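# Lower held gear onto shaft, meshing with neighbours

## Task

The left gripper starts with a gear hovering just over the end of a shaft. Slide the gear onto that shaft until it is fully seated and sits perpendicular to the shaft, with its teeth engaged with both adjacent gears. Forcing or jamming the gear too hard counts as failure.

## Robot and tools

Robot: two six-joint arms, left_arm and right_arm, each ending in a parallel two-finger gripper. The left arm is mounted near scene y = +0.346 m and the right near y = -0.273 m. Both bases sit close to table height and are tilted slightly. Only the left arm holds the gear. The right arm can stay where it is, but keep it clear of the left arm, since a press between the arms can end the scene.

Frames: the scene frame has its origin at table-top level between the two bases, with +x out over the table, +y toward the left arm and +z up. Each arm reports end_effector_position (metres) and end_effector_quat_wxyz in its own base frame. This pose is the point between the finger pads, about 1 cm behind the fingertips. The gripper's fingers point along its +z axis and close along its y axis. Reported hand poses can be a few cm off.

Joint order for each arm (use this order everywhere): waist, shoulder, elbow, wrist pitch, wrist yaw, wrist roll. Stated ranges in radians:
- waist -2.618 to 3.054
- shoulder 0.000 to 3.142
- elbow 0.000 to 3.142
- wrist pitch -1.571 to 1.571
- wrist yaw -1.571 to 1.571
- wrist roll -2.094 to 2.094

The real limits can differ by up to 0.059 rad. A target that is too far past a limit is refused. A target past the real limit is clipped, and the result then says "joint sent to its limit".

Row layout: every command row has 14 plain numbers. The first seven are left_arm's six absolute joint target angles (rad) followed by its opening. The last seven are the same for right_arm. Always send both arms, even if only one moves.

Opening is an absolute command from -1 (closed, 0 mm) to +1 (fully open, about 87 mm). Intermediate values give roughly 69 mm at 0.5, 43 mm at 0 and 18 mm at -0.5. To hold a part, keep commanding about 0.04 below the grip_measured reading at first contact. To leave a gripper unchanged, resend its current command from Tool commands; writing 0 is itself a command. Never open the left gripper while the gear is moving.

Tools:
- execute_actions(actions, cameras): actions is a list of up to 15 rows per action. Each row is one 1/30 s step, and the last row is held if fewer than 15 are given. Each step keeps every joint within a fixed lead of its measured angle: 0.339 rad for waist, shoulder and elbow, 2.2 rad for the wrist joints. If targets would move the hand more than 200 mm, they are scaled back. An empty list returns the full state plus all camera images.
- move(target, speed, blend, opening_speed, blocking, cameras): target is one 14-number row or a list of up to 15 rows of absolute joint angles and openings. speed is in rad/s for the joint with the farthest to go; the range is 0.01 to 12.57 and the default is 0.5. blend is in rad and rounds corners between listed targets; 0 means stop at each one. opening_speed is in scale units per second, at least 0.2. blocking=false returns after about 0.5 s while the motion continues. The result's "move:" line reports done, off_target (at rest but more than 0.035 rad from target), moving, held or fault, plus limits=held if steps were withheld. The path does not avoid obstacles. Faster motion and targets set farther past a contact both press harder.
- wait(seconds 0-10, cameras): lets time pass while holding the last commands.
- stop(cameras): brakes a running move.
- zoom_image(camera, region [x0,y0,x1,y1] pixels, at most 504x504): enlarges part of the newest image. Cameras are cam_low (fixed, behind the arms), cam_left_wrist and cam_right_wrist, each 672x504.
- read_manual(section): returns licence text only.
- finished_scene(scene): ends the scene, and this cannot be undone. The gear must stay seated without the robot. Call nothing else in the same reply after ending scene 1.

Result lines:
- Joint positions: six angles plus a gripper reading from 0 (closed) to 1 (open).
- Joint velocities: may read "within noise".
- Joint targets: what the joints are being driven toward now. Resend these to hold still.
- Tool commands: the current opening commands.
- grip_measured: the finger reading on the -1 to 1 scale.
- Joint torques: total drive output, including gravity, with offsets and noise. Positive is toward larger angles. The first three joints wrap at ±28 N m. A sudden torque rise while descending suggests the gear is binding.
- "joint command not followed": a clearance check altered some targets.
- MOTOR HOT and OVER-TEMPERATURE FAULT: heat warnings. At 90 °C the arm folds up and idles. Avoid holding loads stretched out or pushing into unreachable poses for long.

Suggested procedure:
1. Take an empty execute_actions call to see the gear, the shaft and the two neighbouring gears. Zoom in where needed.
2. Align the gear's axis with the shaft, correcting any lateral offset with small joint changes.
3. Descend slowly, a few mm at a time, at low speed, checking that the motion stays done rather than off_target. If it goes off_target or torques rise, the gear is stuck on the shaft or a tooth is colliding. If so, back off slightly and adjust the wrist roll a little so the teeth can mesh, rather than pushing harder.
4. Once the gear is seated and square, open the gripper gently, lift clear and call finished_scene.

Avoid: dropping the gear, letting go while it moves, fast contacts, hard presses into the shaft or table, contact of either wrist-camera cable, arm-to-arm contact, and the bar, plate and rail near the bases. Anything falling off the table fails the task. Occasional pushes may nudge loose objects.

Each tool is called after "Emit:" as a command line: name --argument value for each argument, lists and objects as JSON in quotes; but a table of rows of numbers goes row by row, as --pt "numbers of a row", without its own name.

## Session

Emit:
execute_actions --actions '[]'

Emit:
zoom_image --camera "cam_left_wrist" --region '[180, 0, 640, 360]'

Emit:
zoom_image --camera "cam_low" --region '[290, 120, 410, 240]'

Scene clock: 0.00 s.
left_arm: end_effector_position=(+0.2812, -0.1467, +0.1214) grip_measured=-0.521 end_effector_quat_wxyz=(-0.005, +0.857, +0.516, +0.004) | right_arm: end_effector_position=(+0.3825, +0.0000, +0.3604) grip_measured=+0.968 end_effector_quat_wxyz=(+0.707, +0.000, +0.707, +0.000)
Joint positions: left_arm=[-0.618 1.756 1.506 -1.326 -0.011 1.441 0.239] | right_arm=[0 1.047 1.047 0 0 0 0.984]
Joint velocities: within noise
Joint torques (N m): no reading
Motor temperatures (°C): left_arm=[26 31 33 27 22 24 25] | right_arm=[22 34 31 23 26 22 25]
Heat: left arm: 33 °C; right arm: 34 °C.
Joint targets: left_arm=[-0.618 1.749 1.511 -1.331 -0.014 1.441] | right_arm=[-0.001 1.049 1.056 0.001 0.001 0.000]
Tool commands: left_gripper/opening=-1.0 right_gripper/opening=+1.0

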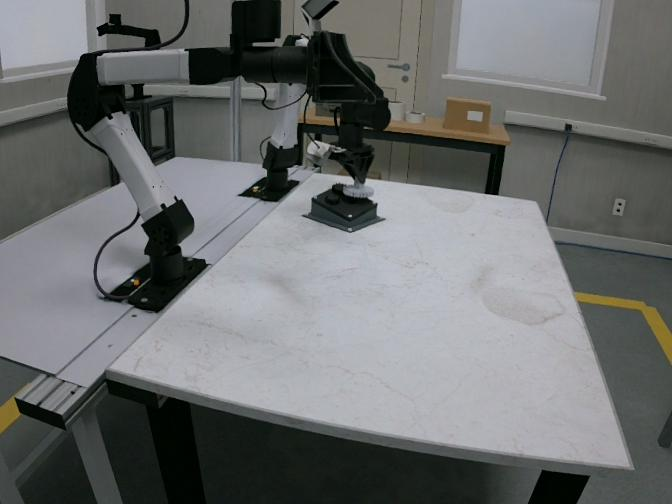

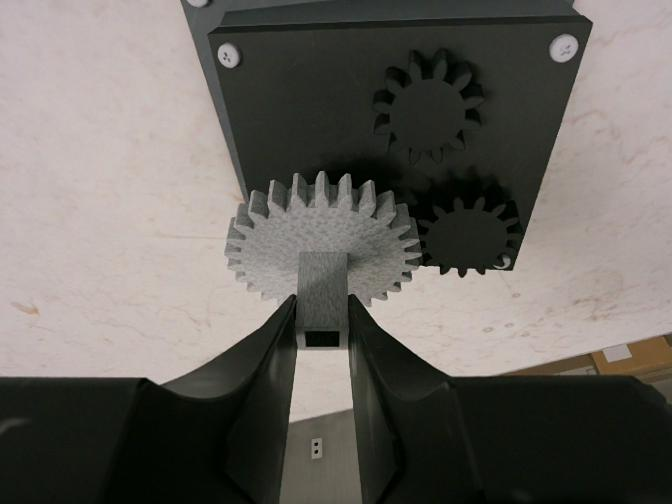

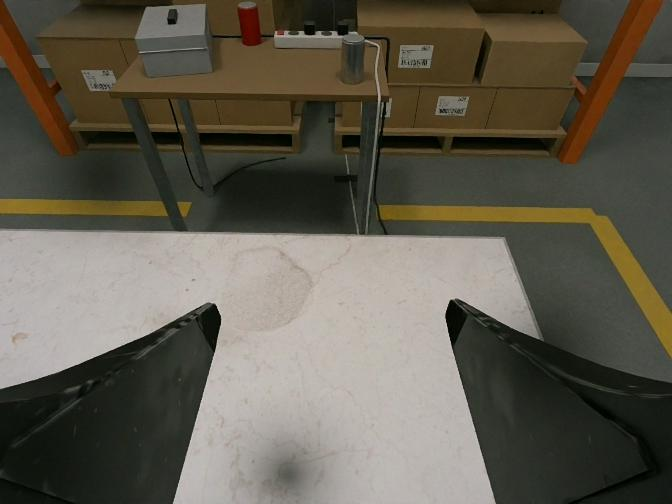

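Scaled by 1.096 from the camera's 672x504 image, which has a finer 960x720 frame.

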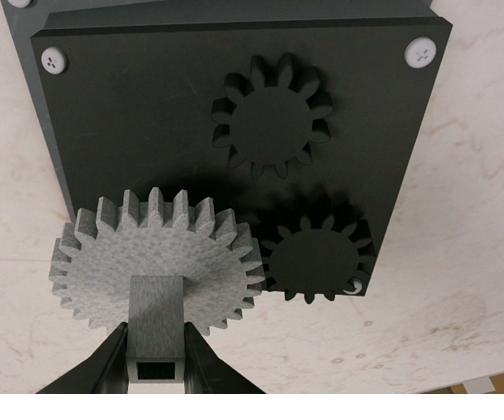

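Scaled by 4.200 from the camera's 672x504 image, which has a finer 960x720 frame.

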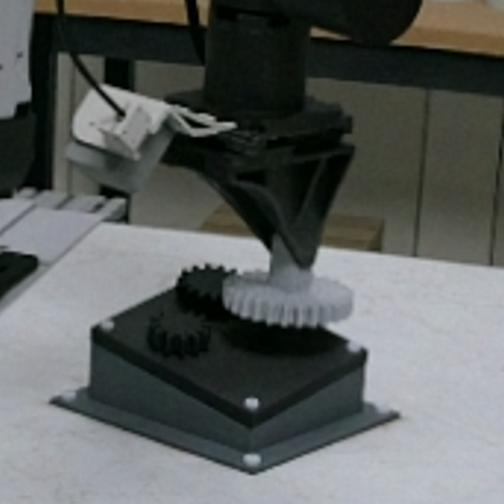

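Emit:
move --pt "-0.618 1.774 1.727 -1.529 -0.011 1.441 -1 0 1.047 1.047 0 0 0 1" --pt "-0.647 1.5056 1.4391 -1.5095 -0.011 1.41 -1 0 1.047 1.047 0 0 0 1" --cameras '["cam_left_wrist"]' --speed 0.6 --blend 0.06

Emit:
zoom_image --camera "cam_left_wrist" --region '[60, 0, 420, 240]'

Emit:
zoom_image --camera "cam_left_wrist" --region '[180, 0, 400, 220]'

Emit:
move --target '[-0.5903,2.0887,2.1606,-1.562,-0.011,1.467,-1,0,1.047,1.047,0,0,0,1]' --cameras '["cam_left_wrist"]' --speed 0.7

Emit:
zoom_image --camera "cam_left_wrist" --region '[420, 0, 672, 252]'

Emit:
zoom_image --camera "cam_left_wrist" --region '[540, 60, 672, 192]'

Scene clock: 1.87 s.
left_arm: end_effector_position=(+0.2250, -0.1136, +0.1706) grip_measured=-0.521 end_effector_quat_wxyz=(-0.004, +0.857, +0.515, +0.004) | right_arm: end_effector_position=(+0.3825, +0.0000, +0.3604) grip_measured=+0.968 end_effector_quat_wxyz=(+0.707, +0.000, +0.707, +0.000)
Joint positions: left_arm=[-0.639 1.521 1.45 -1.503 -0.011 1.42 0.239] | right_arm=[0 1.047 1.047 0 0 0 0.984]
Joint torques (N m): left_arm=[-0.7 -6.45 4.42 0.41 -0.02 -0.16] | right_arm=[-0.2 -2.48 7.32 1.83 -0.04 -0.01]
Heat: left arm: 33 °C; right arm: 34 °C.
Joint targets: left_arm=[-0.647 1.506 1.439 -1.509 -0.011 1.410] | right_arm=[0.000 1.047 1.047 0.000 0.000 0.000]
move: done
camera_calibration:
cam_left_wrist: T_world_to_cam=[[-0.890475, 0.45498, -0.00692457, 0.247225], [0.275744, 0.551659, 0.78717, -0.113674], [0.361967, 0.699046, -0.616697, 0.247221], [0, 0, 0, 1]] pos_world=[0.162007, -0.222592, 0.243654]
Images, in order (width x height): cam_left_wrist 672x504.

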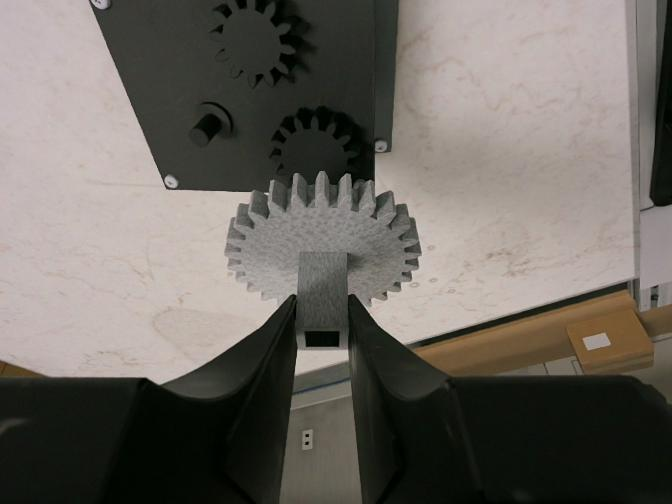

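Scaled by 1.400 from the camera's 672x504 image, which has a finer 960x720 frame.

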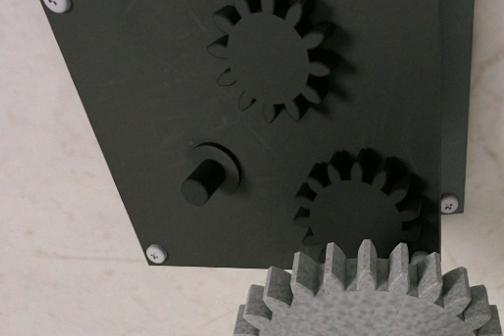

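Scaled by 2.291 from the camera's 672x504 image, which has a finer 960x720 frame.

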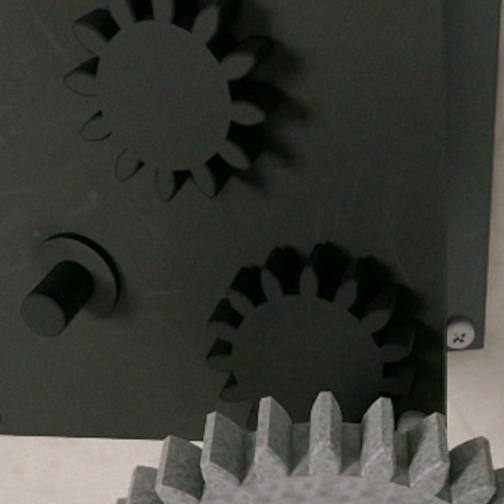

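Scene clock: 3.53 s.
left_arm: end_effector_position=(+0.3605, -0.1924, +0.1713) grip_measured=-0.521 end_effector_quat_wxyz=(+0.039, +0.854, +0.518, +0.024) | right_arm: end_effector_position=(+0.3825, +0.0000, +0.3604) grip_measured=+0.968 end_effector_quat_wxyz=(+0.707, +0.000, +0.707, +0.000)
Joint positions: left_arm=[-0.596 2.077 2.139 -1.543 -0.011 1.456 0.239] | right_arm=[0 1.047 1.047 0 0 0 0.984]
Joint torques (N m): left_arm=[0.64 -9.14 6.93 0.48 -0.02 0.08] | right_arm=[-0.2 -2.47 7.32 1.83 -0.04 -0.01]
Heat: left arm: 34 °C; right arm: 34 °C.
Joint targets: left_arm=[-0.590 2.089 2.161 -1.562 -0.011 1.467] | right_arm=[0.000 1.047 1.047 0.000 0.000 0.000]
move: done
camera_calibration:
cam_left_wrist: T_world_to_cam=[[-0.88963, 0.445748, -0.0993359, 0.417474], [0.211394, 0.594751, 0.775619, -0.0746158], [0.40481, 0.669014, -0.623336, 0.23351], [0, 0, 0, 1]] pos_world=[0.292644, -0.297932, 0.244899]
Images, in order (width x height): cam_left_wrist 672x504.

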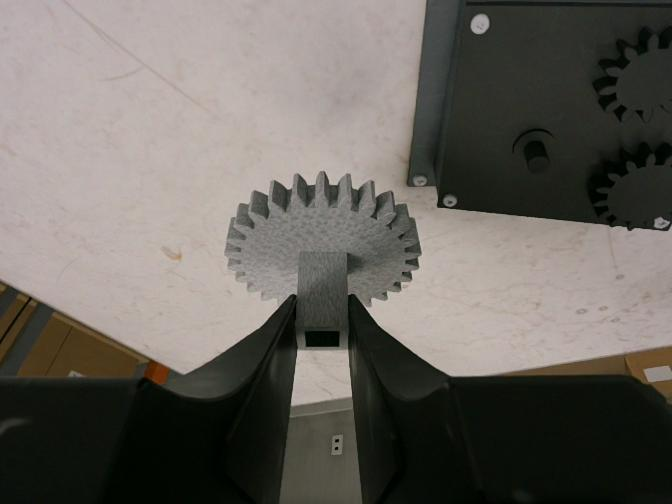

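Scaled by 2.000 from the camera's 672x504 image, which has a finer 960x720 frame.

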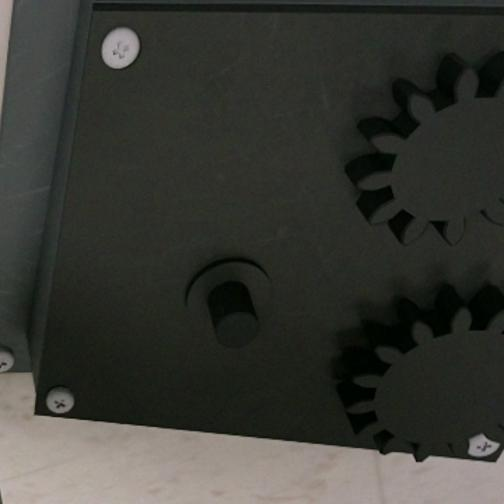

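Scaled by 3.818 from the camera's 672x504 image, which has a finer 960x720 frame.

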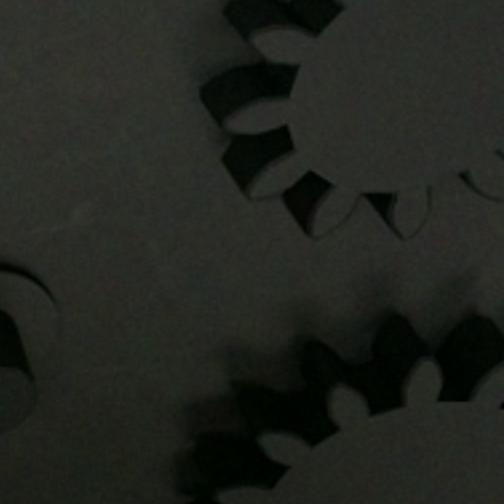

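Emit:
move --target '[-0.724,1.899,1.679,-1.502,-0.130,1.3325,-1,0,1.047,1.047,0,0,0,1]' --cameras '["cam_left_wrist","cam_low"]' --speed 0.5

Emit:
zoom_image --camera "cam_low" --region '[290, 120, 410, 240]'

Scene clock: 9.30 s.
left_arm: end_effector_position=(+0.2752, -0.1598, +0.1217) grip_measured=-0.521 end_effector_quat_wxyz=(-0.104, +0.855, +0.507, +0.028) | right_arm: end_effector_position=(+0.3825, +0.0000, +0.3604) grip_measured=+0.968 end_effector_quat_wxyz=(+0.707, +0.000, +0.707, +0.000)
Joint positions: left_arm=[-0.718 1.933 1.689 -1.509 -0.117 1.343 0.239] | right_arm=[0 1.047 1.047 0 0 0 0.984]
Joint torques (N m): left_arm=[-0.5 -11.48 4.27 0.18 -0.19 -0.14] | right_arm=[-0.18 -2.5 7.34 1.83 -0.04 -0.01]
Heat: left arm: 35 °C; right arm: 34 °C.
Joint targets: left_arm=[-0.724 1.899 1.679 -1.502 -0.130 1.332] | right_arm=[0.000 1.047 1.047 0.000 0.000 0.000]
move: done
camera_calibration:
cam_left_wrist: T_world_to_cam=[[-0.880812, 0.452423, 0.139584, 0.291655], [0.334303, 0.385511, 0.860013, -0.115086], [0.335278, 0.804173, -0.490809, 0.240025], [0, 0, 0, 1]] pos_world=[0.214892, -0.280605, 0.176072]
Images, in order (width x height): cam_low 672x504, cam_left_wrist 672x504.

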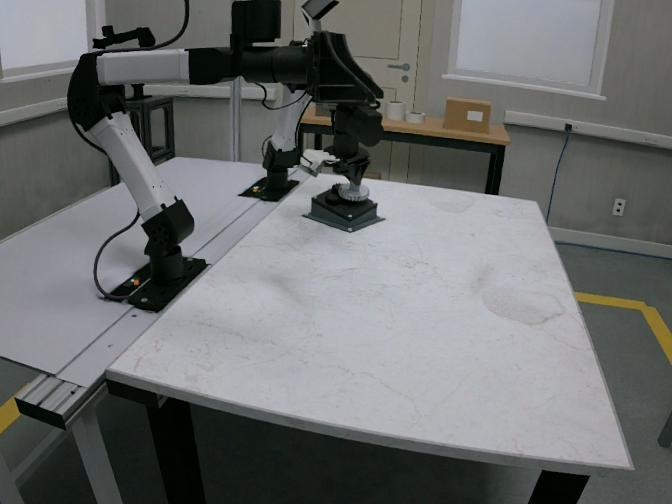

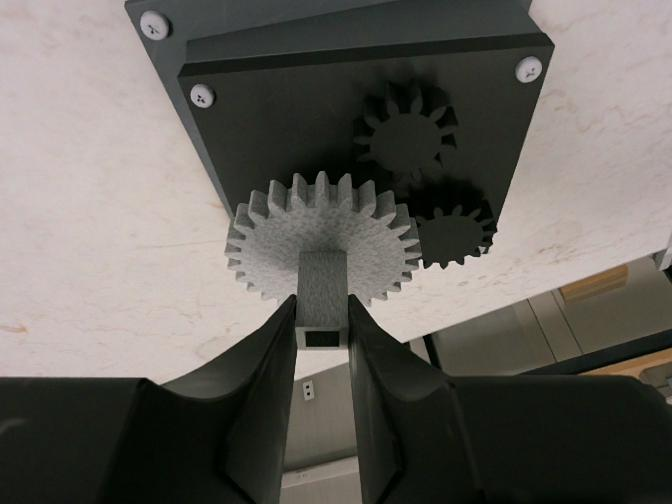

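Scaled by 4.200 from the camera's 672x504 image, which has a finer 960x720 frame.

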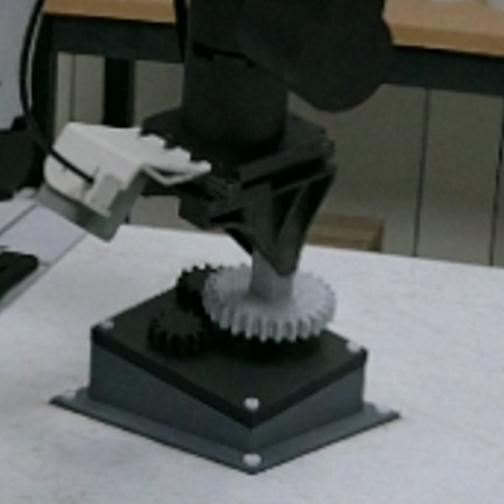

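Emit:
move --target '[-0.705,1.879,1.6075,-1.439,-0.130,1.36,-1,0,1.047,1.047,0,0,0,1]' --speed 0.12 --cameras '["cam_left_wrist"]'

Emit:
zoom_image --camera "cam_left_wrist" --region '[340, 60, 510, 280]'

Scene clock: 10.40 s.
left_arm: end_effector_position=(+0.2744, -0.1564, +0.1166) grip_measured=-0.521 end_effector_quat_wxyz=(-0.094, +0.857, +0.506, +0.034) | right_arm: end_effector_position=(+0.3825, +0.0000, +0.3604) grip_measured=+0.968 end_effector_quat_wxyz=(+0.707, +0.000, +0.707, +0.000)
Joint positions: left_arm=[-0.716 1.898 1.626 -1.456 -0.124 1.348 0.239] | right_arm=[0 1.047 1.047 0 0 0 0.984]
Joint torques (N m): left_arm=[1.09 -10.07 3.69 0.32 -0.14 0.12] | right_arm=[-0.2 -2.48 7.34 1.82 -0.04 -0.01]
Motor temperatures (°C): left_arm=[26 36 34 27 22 24 25] | right_arm=[22 34 32 26 26 22 25]
Heat: left arm: 36 °C; right arm: 34 °C.
Joint targets: left_arm=[-0.705 1.879 1.607 -1.439 -0.130 1.360] | right_arm=[0.000 1.047 1.047 0.000 0.000 0.000]
move: done
camera_calibration:
cam_left_wrist: T_world_to_cam=[[-0.881691, 0.45742, 0.115704, 0.294025], [0.317444, 0.393662, 0.862705, -0.106023], [0.349071, 0.797369, -0.492293, 0.230314], [0, 0, 0, 1]] pos_world=[0.2125, -0.276401, 0.170829]
Images, in order (width x height): cam_left_wrist 672x504.

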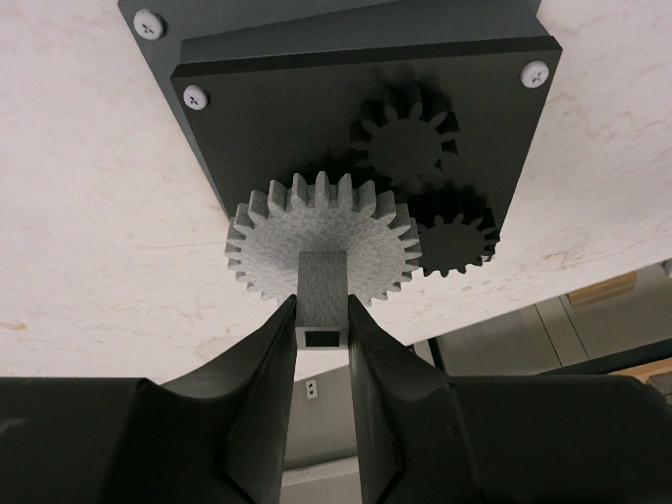

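Scaled by 2.291 from the camera's 672x504 image, which has a finer 960x720 frame.

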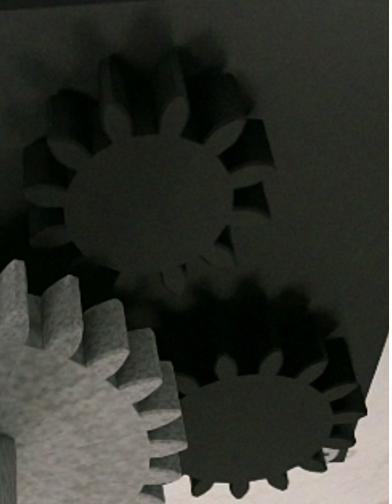

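Emit:
move --pt "-0.705 1.919 1.681 -1.495 -0.130 1.355 -1 0 1.047 1.047 0 0 0 1" --speed 0.2

Scene clock: 11.93 s.
left_arm: end_effector_position=(+0.2783, -0.1582, +0.1235) grip_measured=-0.521 end_effector_quat_wxyz=(-0.088, +0.856, +0.509, +0.036) | right_arm: end_effector_position=(+0.3825, +0.0000, +0.3604) grip_measured=+0.968 end_effector_quat_wxyz=(+0.707, +0.000, +0.707, +0.000)
Joint positions: left_arm=[-0.711 1.903 1.662 -1.475 -0.123 1.348 0.239] | right_arm=[0 1.047 1.047 0 0 0 0.984]
Joint torques (N m): left_arm=[0.66 -7.32 6.67 -0.03 -0.14 0.05] | right_arm=[-0.2 -2.47 7.34 1.82 -0.04 -0.01]
Heat: left arm: 36 °C; right arm: 34 °C.
Joint targets: left_arm=[-0.705 1.919 1.681 -1.495 -0.130 1.355] | right_arm=[0.000 1.047 1.047 0.000 0.000 0.000]
move: done

Emit:
move --pt "-0.722 1.935 1.681 -1.503 -0.106 1.353 -1 0 1.047 1.047 0 0 0 1" --speed 0.2

Scene clock: 13.10 s.
left_arm: end_effector_position=(+0.2755, -0.1584, +0.1184) grip_measured=-0.521 end_effector_quat_wxyz=(-0.098, +0.855, +0.508, +0.026) | right_arm: end_effector_position=(+0.3825, +0.0000, +0.3604) grip_measured=+0.968 end_effector_quat_wxyz=(+0.707, +0.000, +0.707, +0.000)
Joint positions: left_arm=[-0.711 1.919 1.662 -1.483 -0.112 1.348 0.239] | right_arm=[0 1.047 1.047 0 0 0 0.984]
Joint torques (N m): left_arm=[-0.99 -7.42 6.64 -0.07 -0.01 0.03] | right_arm=[-0.2 -2.47 7.34 1.82 -0.04 -0.01]
Heat: left arm: 37 °C; right arm: 34 °C.
Joint targets: left_arm=[-0.722 1.935 1.681 -1.503 -0.106 1.353] | right_arm=[0.000 1.047 1.047 0.000 0.000 0.000]
move: done

Emit:
move --pt "-0.713 1.886 1.615 -1.445 -0.112 1.353 -1 0 1.047 1.047 0 0 0 1" --speed 0.08

Scene clock: 14.60 s.
left_arm: end_effector_position=(+0.2743, -0.1577, +0.1123) grip_measured=-0.521 end_effector_quat_wxyz=(-0.097, +0.855, +0.508, +0.026) | right_arm: end_effector_position=(+0.3825, +0.0000, +0.3604) grip_measured=+0.968 end_effector_quat_wxyz=(+0.707, +0.000, +0.707, +0.000)
Joint positions: left_arm=[-0.711 1.914 1.63 -1.456 -0.11 1.348 0.239] | right_arm=[0 1.047 1.047 0 0 0 0.984]
Joint torques (N m): left_arm=[-0.12 -10.85 3.93 0.23 -0.09 0.03] | right_arm=[-0.2 -2.48 7.32 1.83 -0.04 -0.01]
Heat: left arm: 37 °C; right arm: 34 °C.
Joint targets: left_arm=[-0.713 1.886 1.615 -1.445 -0.112 1.353] | right_arm=[0.000 1.047 1.047 0.000 0.000 0.000]
move: done

Emit:
move --pt "-0.713 1.889 1.588 -1.422 -0.112 1.353 -1 0 1.047 1.047 0 0 0 1" --speed 0.08

Scene clock: 15.47 s.
left_arm: end_effector_position=(+0.2745, -0.1570, +0.1122) grip_measured=-0.521 end_effector_quat_wxyz=(-0.092, +0.856, +0.509, +0.030) | right_arm: end_effector_position=(+0.3825, +0.0000, +0.3604) grip_measured=+0.968 end_effector_quat_wxyz=(+0.707, +0.000, +0.707, +0.000)
Joint positions: left_arm=[-0.711 1.9 1.613 -1.44 -0.114 1.348 0.239] | right_arm=[0 1.047 1.047 0 0 0 0.984]
Joint torques (N m): left_arm=[-0.1 -9.42 3.17 0.32 -0.06 0.02] | right_arm=[-0.2 -2.48 7.32 1.83 -0.04 -0.01]
Heat: left arm: 38 °C; right arm: 34 °C.
Joint targets: left_arm=[-0.713 1.889 1.588 -1.422 -0.112 1.353] | right_arm=[0.000 1.047 1.047 0.000 0.000 0.000]
move: done

Emit:
execute_actions --actions '[]' --cameras '["cam_low","cam_left_wrist"]'

Emit:
zoom_image --camera "cam_low" --region '[310, 165, 390, 225]'

Emit:
zoom_image --camera "cam_left_wrist" --region '[340, 60, 510, 280]'

Scene clock: 15.67 s.
left_arm: end_effector_position=(+0.2745, -0.1570, +0.1122) grip_measured=-0.521 end_effector_quat_wxyz=(-0.092, +0.856, +0.509, +0.030) | right_arm: end_effector_position=(+0.3825, +0.0000, +0.3604) grip_measured=+0.968 end_effector_quat_wxyz=(+0.707, +0.000, +0.707, +0.000)
Joint positions: left_arm=[-0.711 1.9 1.613 -1.44 -0.114 1.348 0.239] | right_arm=[0 1.047 1.047 0 0 0 0.984]
Joint velocities: within noise
Joint torques (N m): left_arm=[-0.1 -9.4 3.17 0.32 -0.06 0.03] | right_arm=[-0.2 -2.45 7.32 1.82 -0.03 -0.01]
Motor temperatures (°C): left_arm=[26 38 35 27 22 24 25] | right_arm=[22 34 33 27 26 22 25]
Heat: left arm: 38 °C; right arm: 34 °C.
Joint targets: left_arm=[-0.713 1.889 1.588 -1.422 -0.112 1.353] | right_arm=[0.000 1.047 1.047 0.000 0.000 0.000]
Tool commands: left_gripper/opening=-1.0 right_gripper/opening=+1.0
camera_calibration:
cam_left_wrist: T_world_to_cam=[[-0.88376, 0.453397, 0.115757, 0.294757], [0.319045, 0.402862, 0.857853, -0.100572], [0.342314, 0.795068, -0.500687, 0.231034], [0, 0, 0, 1]] pos_world=[0.213495, -0.276813, 0.167831]
Images, in order (width x height): cam_low 672x504, cam_left_wrist 672x504.

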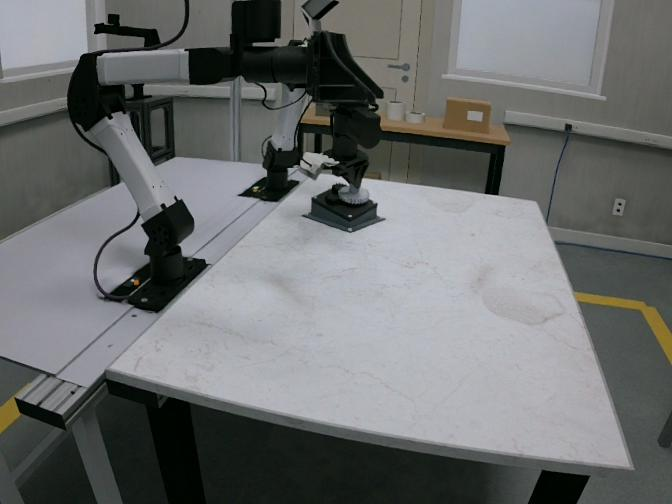

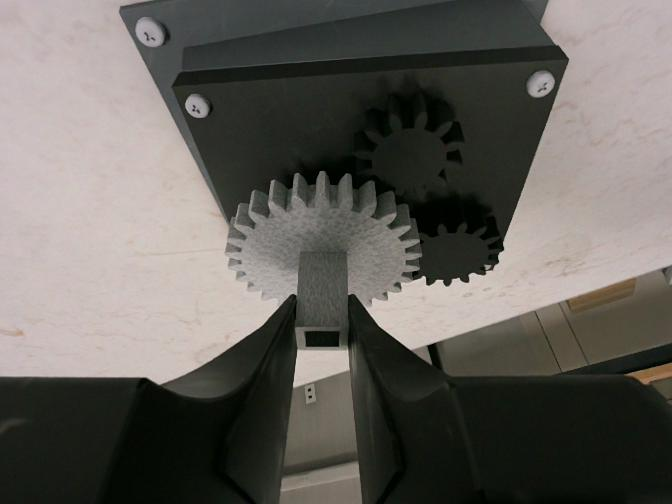

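Scaled by 6.300 from the camera's 672x504 image, which has a finer 960x720 frame.

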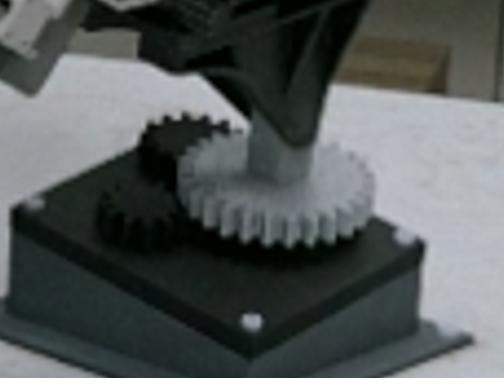

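Scaled by 2.291 from the camera's 672x504 image, which has a finer 960x720 frame.

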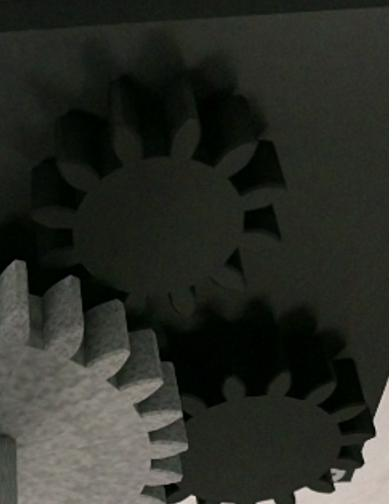

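Emit:
move --pt "-0.690 1.977 1.692 -1.460 -0.128 1.002 -1 0 1.047 1.047 0 0 0 1" --speed 0.15 --cameras '["cam_left_wrist"]'

Emit:
zoom_image --camera "cam_left_wrist" --region '[340, 100, 510, 320]'

Scene clock: 18.93 s.
left_arm: end_effector_position=(+0.2746, -0.1570, +0.1131) grip_measured=-0.521 end_effector_quat_wxyz=(-0.086, +0.756, +0.647, +0.048) | right_arm: end_effector_position=(+0.3825, +0.0000, +0.3604) grip_measured=+0.968 end_effector_quat_wxyz=(+0.707, +0.000, +0.707, +0.000)
Joint positions: left_arm=[-0.7 1.952 1.68 -1.453 -0.123 1.017 0.239] | right_arm=[0 1.047 1.047 0 0 0 0.984]
Joint torques (N m): left_arm=[0.99 -6.98 6.12 0.12 -0.13 -0.19] | right_arm=[-0.2 -2.48 7.34 1.83 -0.04 -0.01]
Heat: left arm: 38 °C; right arm: 34 °C.
Joint targets: left_arm=[-0.690 1.977 1.692 -1.460 -0.128 1.002] | right_arm=[0.000 1.047 1.047 0.000 0.000 0.000]
move: done
camera_calibration:
cam_left_wrist: T_world_to_cam=[[-0.98934, 0.134602, 0.0555803, 0.280534], [0.112003, 0.459387, 0.881147, -0.038149], [0.0930713, 0.877979, -0.469565, 0.309418], [0, 0, 0, 1]] pos_world=[0.253018, -0.291897, 0.163314]
Images, in order (width x height): cam_left_wrist 672x504.

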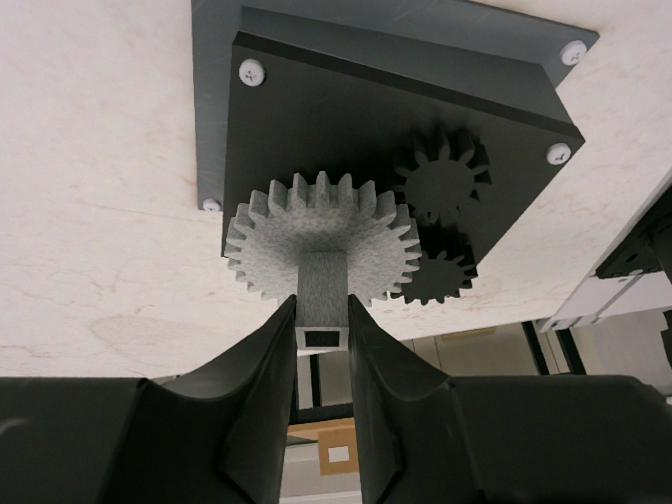

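Scaled by 2.291 from the camera's 672x504 image, which has a finer 960x720 frame.

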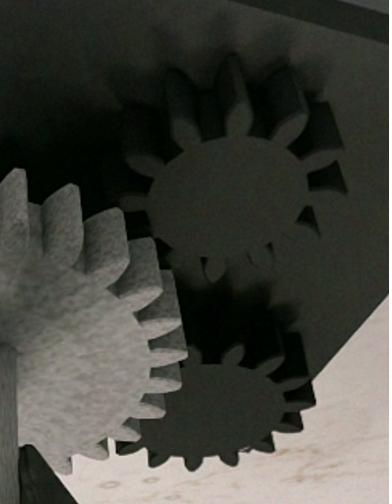

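Emit:
move --pt "-0.694 1.972 1.648 -1.428 -0.128 1.005 -1 0 1.047 1.047 0 0 0 1" --speed 0.1 --cameras '["cam_left_wrist"]'

Emit:
zoom_image --camera "cam_left_wrist" --region '[380, 110, 510, 240]'

Emit:
zoom_image --camera "cam_left_wrist" --region '[380, 210, 490, 320]'

Scene clock: 19.83 s.
left_arm: end_effector_position=(+0.2748, -0.1567, +0.1124) grip_measured=-0.521 end_effector_quat_wxyz=(-0.086, +0.756, +0.647, +0.049) | right_arm: end_effector_position=(+0.3825, +0.0000, +0.3604) grip_measured=+0.968 end_effector_quat_wxyz=(+0.707, +0.000, +0.707, +0.000)
Joint positions: left_arm=[-0.7 1.952 1.677 -1.451 -0.125 1.017 0.239] | right_arm=[0 1.047 1.047 0 0 0 0.984]
Joint torques (N m): left_arm=[0.61 -7.41 2.84 0.4 -0.12 -0.16] | right_arm=[-0.2 -2.47 7.34 1.82 -0.04 -0.01]
Heat: left arm: 38 °C; right arm: 34 °C.
Joint targets: left_arm=[-0.694 1.972 1.648 -1.428 -0.128 1.005] | right_arm=[0.000 1.047 1.047 0.000 0.000 0.000]
move: done
camera_calibration:
cam_left_wrist: T_world_to_cam=[[-0.989406, 0.134414, 0.0548461, 0.280738], [0.111095, 0.45784, 0.882066, -0.0378284], [0.0934517, 0.878815, -0.467923, 0.30869], [0, 0, 0, 1]] pos_world=[0.253118, -0.291697, 0.162413]
Images, in order (width x height): cam_left_wrist 672x504.

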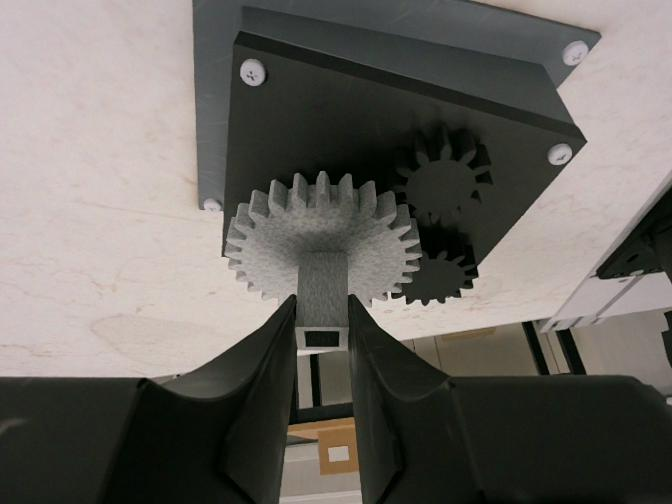

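Scaled by 3.877 from the camera's 672x504 image, which has a finer 960x720 frame.

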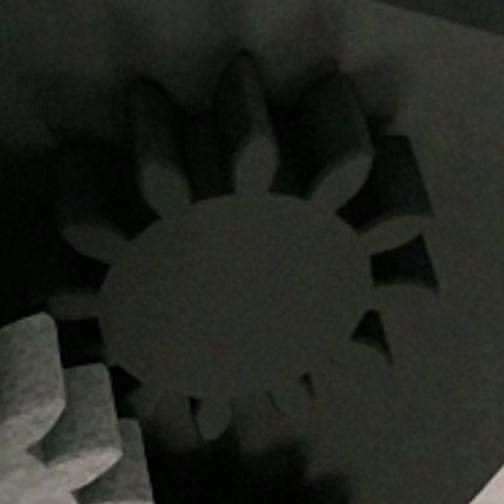

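Scaled by 4.582 from the camera's 672x504 image, which has a finer 960x720 frame.

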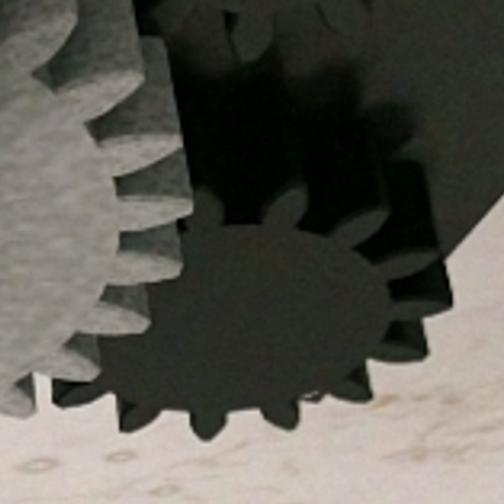

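Emit:
move --pt "-0.668 2.022 1.732 -1.455 -0.132 0.723 -1 0 1.047 1.047 0 0 0 1" --speed 0.12 --cameras '["cam_left_wrist"]'

Emit:
zoom_image --camera "cam_left_wrist" --region '[380, 120, 510, 250]'

Emit:
zoom_image --camera "cam_left_wrist" --region '[370, 220, 480, 330]'

Scene clock: 23.37 s.
left_arm: end_effector_position=(+0.2747, -0.1571, +0.1128) grip_measured=-0.521 end_effector_quat_wxyz=(-0.076, +0.652, +0.751, +0.064) | right_arm: end_effector_position=(+0.3825, +0.0000, +0.3604) grip_measured=+0.968 end_effector_quat_wxyz=(+0.707, +0.000, +0.707, +0.000)
Joint positions: left_arm=[-0.681 1.988 1.728 -1.46 -0.132 0.739 0.24] | right_arm=[0 1.047 1.047 0 0 0 0.984]
Joint torques (N m): left_arm=[1.29 -6.61 5.49 0.27 -0.11 -0.21] | right_arm=[-0.2 -2.47 7.32 1.83 -0.04 -0.01]
Heat: left arm: 38 °C; right arm: 34 °C.
Joint targets: left_arm=[-0.668 2.022 1.732 -1.455 -0.132 0.723] | right_arm=[0.000 1.047 1.047 0.000 0.000 0.000]
move: done
camera_calibration:
cam_left_wrist: T_world_to_cam=[[-0.98789, -0.154987, -0.0071963, 0.241865], [-0.0774483, 0.452406, 0.888443, 0.0122232], [-0.134441, 0.878241, -0.458931, 0.370689], [0, 0, 0, 1]] pos_world=[0.289719, -0.293598, 0.161001]
Images, in order (width x height): cam_left_wrist 672x504.

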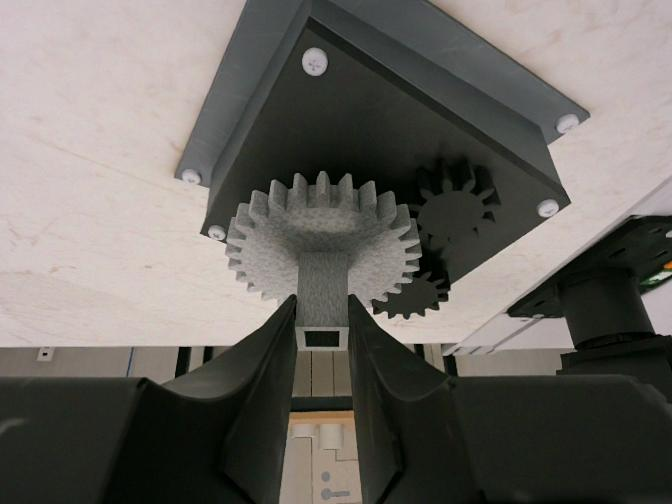

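Scaled by 3.877 from the camera's 672x504 image, which has a finer 960x720 frame.

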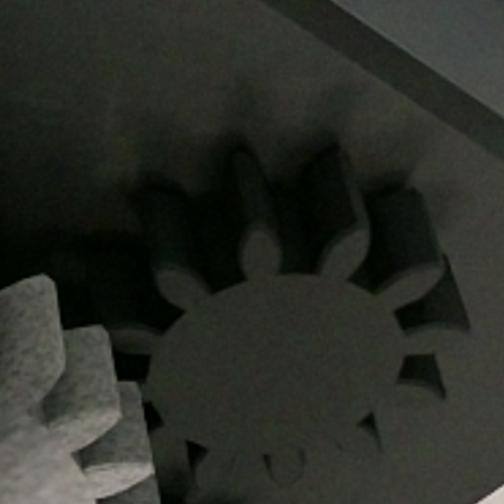

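Scaled by 4.582 from the camera's 672x504 image, which has a finer 960x720 frame.

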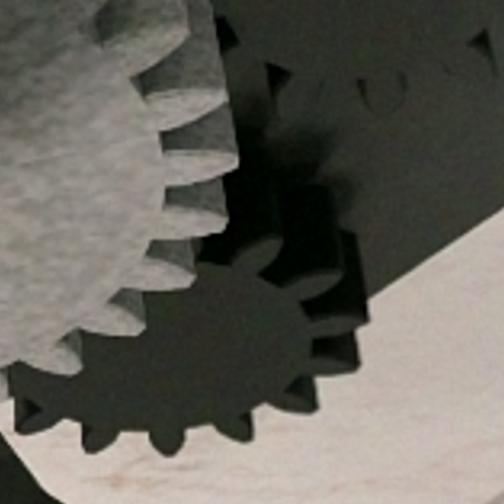

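Emit:
move --pt "-0.662 2.034 1.736 -1.448 -0.134 0.635 -1 0 1.047 1.047 0 0 0 1" --speed 0.06 --cameras '["cam_left_wrist"]'

Emit:
zoom_image --camera "cam_left_wrist" --region '[200, 100, 510, 350]'

Scene clock: 25.93 s.
left_arm: end_effector_position=(+0.2743, -0.1576, +0.1126) grip_measured=-0.521 end_effector_quat_wxyz=(-0.072, +0.617, +0.781, +0.068) | right_arm: end_effector_position=(+0.3825, +0.0000, +0.3604) grip_measured=+0.968 end_effector_quat_wxyz=(+0.707, +0.000, +0.707, +0.000)
Joint positions: left_arm=[-0.676 1.996 1.738 -1.46 -0.135 0.652 0.24] | right_arm=[0 1.047 1.047 0 0 0 0.984]
Joint torques (N m): left_arm=[1.39 -6.28 5.03 0.33 -0.1 -0.23] | right_arm=[-0.2 -2.47 7.32 1.82 -0.03 -0.01]
Heat: left arm: 38 °C; right arm: 34 °C.
Joint targets: left_arm=[-0.662 2.034 1.736 -1.448 -0.134 0.635] | right_arm=[0.000 1.047 1.047 0.000 0.000 0.000]
move: off_target (left_arm); left_arm: the shoulder is farthest, 0.038 rad from its target
camera_calibration:
cam_left_wrist: T_world_to_cam=[[-0.969745, -0.242398, -0.0289296, 0.225083], [-0.136421, 0.439829, 0.88766, 0.0267672], [-0.202443, 0.86475, -0.459591, 0.387546], [0, 0, 0, 1]] pos_world=[0.300381, -0.292344, 0.160864]
Images, in order (width x height): cam_left_wrist 672x504.

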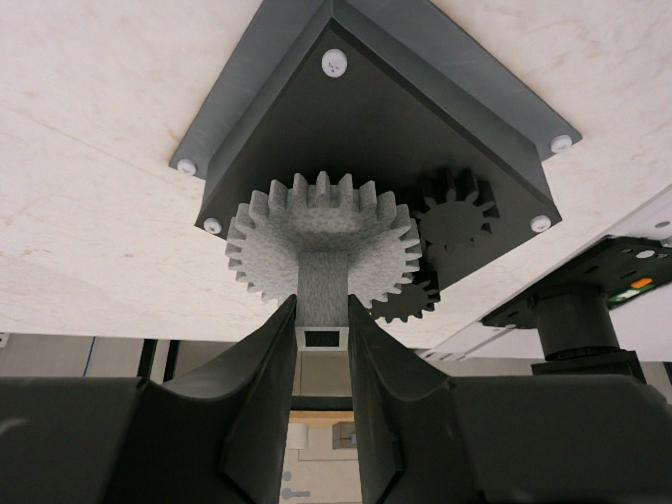

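Scaled by 1.626 from the camera's 672x504 image, which has a finer 960x720 frame.

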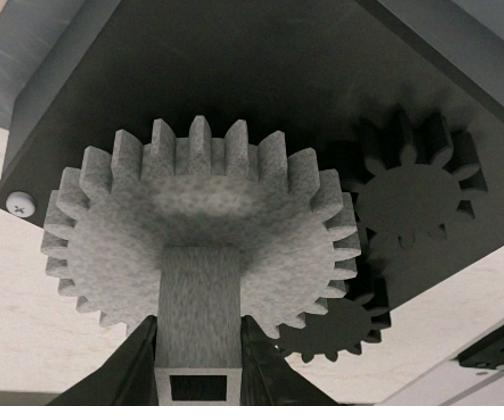

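Emit:
zoom_image --camera "cam_left_wrist" --region '[390, 150, 510, 270]'

Emit:
zoom_image --camera "cam_left_wrist" --region '[365, 240, 455, 330]'

Scaled by 4.200 from the camera's 672x504 image, which has a finer 960x720 frame.

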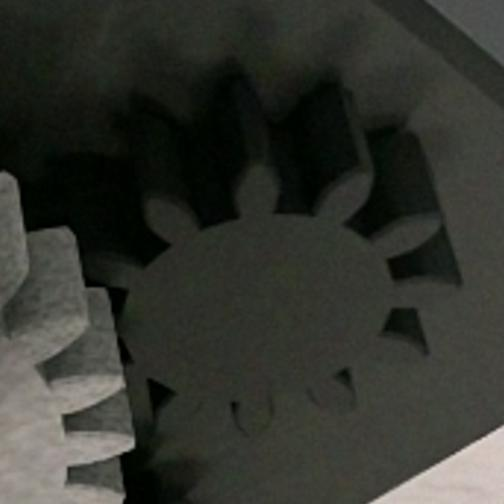

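Scaled by 5.600 from the camera's 672x504 image, which has a finer 960x720 frame.

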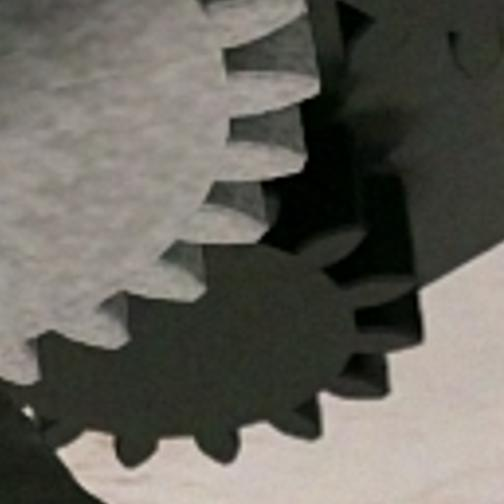

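Emit:
move --pt "-0.664 2.030 1.722 -1.440 -0.134 0.735 -1 0 1.047 1.047 0 0 0 1" --speed 0.04 --cameras '["cam_left_wrist"]'

Emit:
zoom_image --camera "cam_left_wrist" --region '[200, 100, 510, 350]'

Scene clock: 29.90 s.
left_arm: end_effector_position=(+0.2760, -0.1568, +0.1128) grip_measured=-0.521 end_effector_quat_wxyz=(-0.076, +0.643, +0.759, +0.064) | right_arm: end_effector_position=(+0.3825, +0.0000, +0.3604) grip_measured=+0.968 end_effector_quat_wxyz=(+0.707, +0.000, +0.707, +0.000)
Joint positions: left_arm=[-0.676 1.996 1.738 -1.464 -0.132 0.72 0.24] | right_arm=[0 1.047 1.047 0 0 0 0.984]
Joint torques (N m): left_arm=[1.2 -6.61 3.9 0.44 -0.13 0.13] | right_arm=[-0.2 -2.48 7.34 1.83 -0.04 -0.01]
Heat: left arm: 38 °C; right arm: 34 °C.
Joint targets: left_arm=[-0.664 2.030 1.722 -1.440 -0.134 0.735] | right_arm=[0.000 1.047 1.047 0.000 0.000 0.000]
move: done
camera_calibration:
cam_left_wrist: T_world_to_cam=[[-0.98406, -0.177519, -0.010628, 0.239036], [-0.0906418, 0.449252, 0.888795, 0.0152955], [-0.153004, 0.875591, -0.458181, 0.375287], [0, 0, 0, 1]] pos_world=[0.294032, -0.293036, 0.160895]
Images, in order (width x height): cam_left_wrist 672x504.

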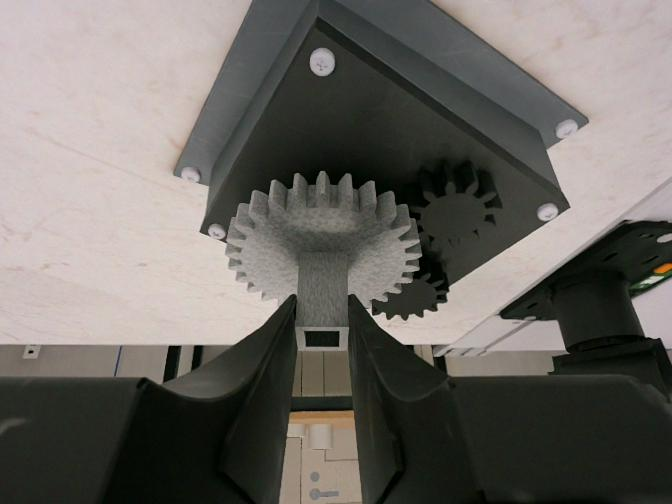

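Scaled by 1.626 from the camera's 672x504 image, which has a finer 960x720 frame.

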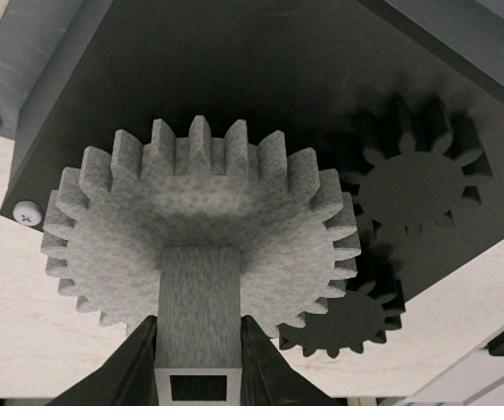

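Emit:
zoom_image --camera "cam_left_wrist" --region '[290, 160, 410, 260]'

Emit:
zoom_image --camera "cam_left_wrist" --region '[340, 230, 430, 320]'

Scaled by 4.200 from the camera's 672x504 image, which has a finer 960x720 frame.

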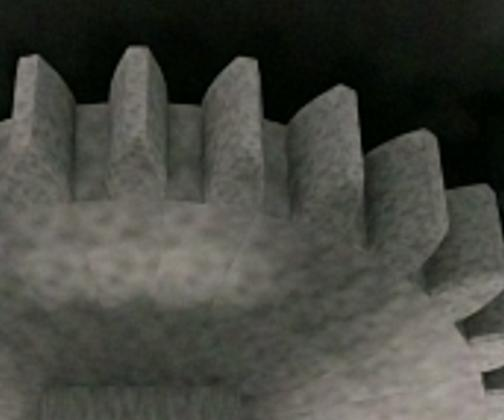

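Scaled by 5.600 from the camera's 672x504 image, which has a finer 960x720 frame.

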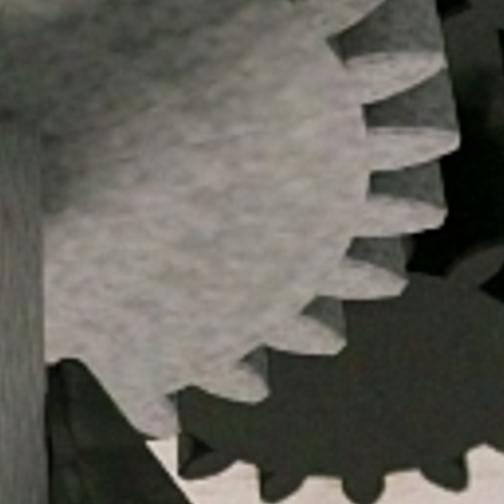

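Emit:
zoom_image --camera "cam_left_wrist" --region '[365, 240, 455, 330]'

Emit:
zoom_image --camera "cam_left_wrist" --region '[390, 145, 510, 265]'

Scaled by 5.600 from the camera's 672x504 image, which has a finer 960x720 frame.

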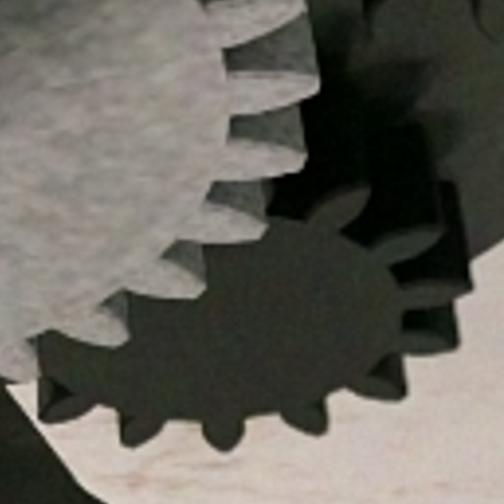

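Scaled by 4.200 from the camera's 672x504 image, which has a finer 960x720 frame.

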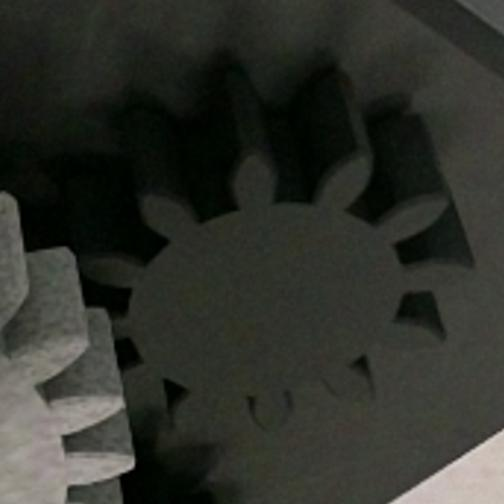

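Emit:
move --pt "-0.664 2.031 1.703 -1.437 -0.134 0.735 -1 0 1.047 1.047 0 0 0 1" --pt "-0.661 2.039 1.715 -1.440 -0.134 0.67 -1 0 1.047 1.047 0 0 0 1" --pt "-0.664 2.033 1.705 -1.437 -0.134 0.725 -1 0 1.047 1.047 0 0 0 1" --speed '[0.1,0.06,0.06]' --blend '[0.002,0.002,0]'

Scene clock: 47.60 s.
left_arm: end_effector_position=(+0.2760, -0.1569, +0.1121) grip_measured=-0.521 end_effector_quat_wxyz=(-0.076, +0.640, +0.762, +0.065) | right_arm: end_effector_position=(+0.3825, +0.0000, +0.3604) grip_measured=+0.968 end_effector_quat_wxyz=(+0.707, +0.000, +0.707, +0.000)
Joint positions: left_arm=[-0.676 1.996 1.736 -1.46 -0.133 0.712 0.24] | right_arm=[0 1.047 1.047 0 0 0 0.984]
Joint torques (N m): left_arm=[1.2 -6.35 2.74 0.44 -0.11 0.1] | right_arm=[-0.18 -2.48 7.32 1.82 -0.04 -0.01]
Heat: left arm: 37 °C; right arm: 35 °C.
Joint targets: left_arm=[-0.664 2.033 1.705 -1.437 -0.134 0.725] | right_arm=[0.000 1.047 1.047 0.000 0.000 0.000]
move: off_target (left_arm); left_arm: the shoulder is farthest, 0.037 rad from its target

Emit:
execute_actions --actions '[]' --cameras '["cam_left_wrist"]'

Emit:
zoom_image --camera "cam_left_wrist" --region '[180, 200, 500, 440]'

Scene clock: 47.73 s.
left_arm: end_effector_position=(+0.2759, -0.1569, +0.1122) grip_measured=-0.521 end_effector_quat_wxyz=(-0.076, +0.640, +0.762, +0.065) | right_arm: end_effector_position=(+0.3825, +0.0000, +0.3604) grip_measured=+0.968 end_effector_quat_wxyz=(+0.707, +0.000, +0.707, +0.000)
Joint positions: left_arm=[-0.676 1.996 1.736 -1.461 -0.133 0.712 0.24] | right_arm=[0 1.047 1.047 0 0 0 0.984]
Joint velocities: within noise
Joint torques (N m): left_arm=[1.18 -6.38 2.73 0.44 -0.11 0.11] | right_arm=[-0.2 -2.48 7.34 1.82 -0.04 -0.01]
Motor temperatures (°C): left_arm=[26 37 36 27 22 24 26] | right_arm=[22 34 35 31 26 22 25]
Heat: left arm: 37 °C; right arm: 35 °C.
Joint targets: left_arm=[-0.664 2.033 1.705 -1.437 -0.134 0.725] | right_arm=[0.000 1.047 1.047 0.000 0.000 0.000]
Tool commands: left_gripper/opening=-1.0 right_gripper/opening=+1.0
camera_calibration:
cam_left_wrist: T_world_to_cam=[[-0.982625, -0.185122, -0.0133669, 0.237626], [-0.0965283, 0.448202, 0.888706, 0.017309], [-0.158528, 0.874554, -0.458283, 0.376398], [0, 0, 0, 1]] pos_world=[0.294838, -0.292948, 0.16029]
Images, in order (width x height): cam_left_wrist 672x504.

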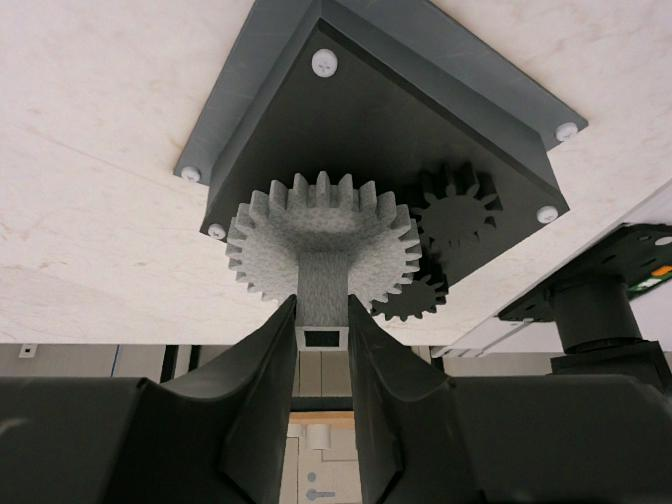

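Scaled by 1.575 from the camera's 672x504 image, which has a finer 960x720 frame.

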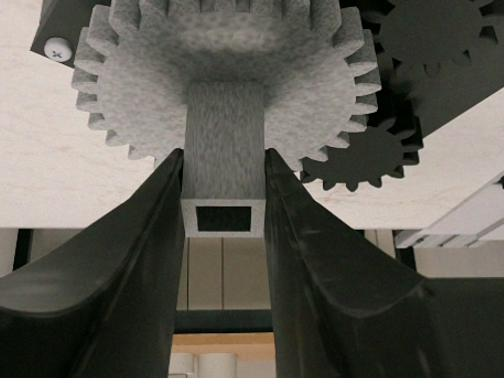

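Emit:
move --pt "-0.666 2.046 1.712 -1.456 -0.115 0.70 -1 0 1.047 1.047 0 0 0 1" --pt "-0.660 2.061 1.738 -1.460 -0.115 0.58 -1 0 1.047 1.047 0 0 0 1" --speed '[0.1,0.08]'

Scene clock: 50.63 s.
left_arm: end_effector_position=(+0.2751, -0.1594, +0.1008) grip_measured=-0.520 end_effector_quat_wxyz=(-0.082, +0.593, +0.799, +0.065) | right_arm: end_effector_position=(+0.3825, +0.0000, +0.3604) grip_measured=+0.968 end_effector_quat_wxyz=(+0.707, +0.000, +0.707, +0.000)
Joint positions: left_arm=[-0.668 2.035 1.743 -1.449 -0.125 0.598 0.24] | right_arm=[0 1.047 1.047 0 0 0 0.984]
Joint torques (N m): left_arm=[0.77 -7.62 4.72 0.08 -0.02 -0.24] | right_arm=[-0.18 -2.48 7.34 1.83 -0.04 -0.01]
Heat: left arm: 38 °C; right arm: 35 °C.
Joint targets: left_arm=[-0.660 2.061 1.738 -1.460 -0.115 0.580] | right_arm=[0.000 1.047 1.047 0.000 0.000 0.000]
move: done


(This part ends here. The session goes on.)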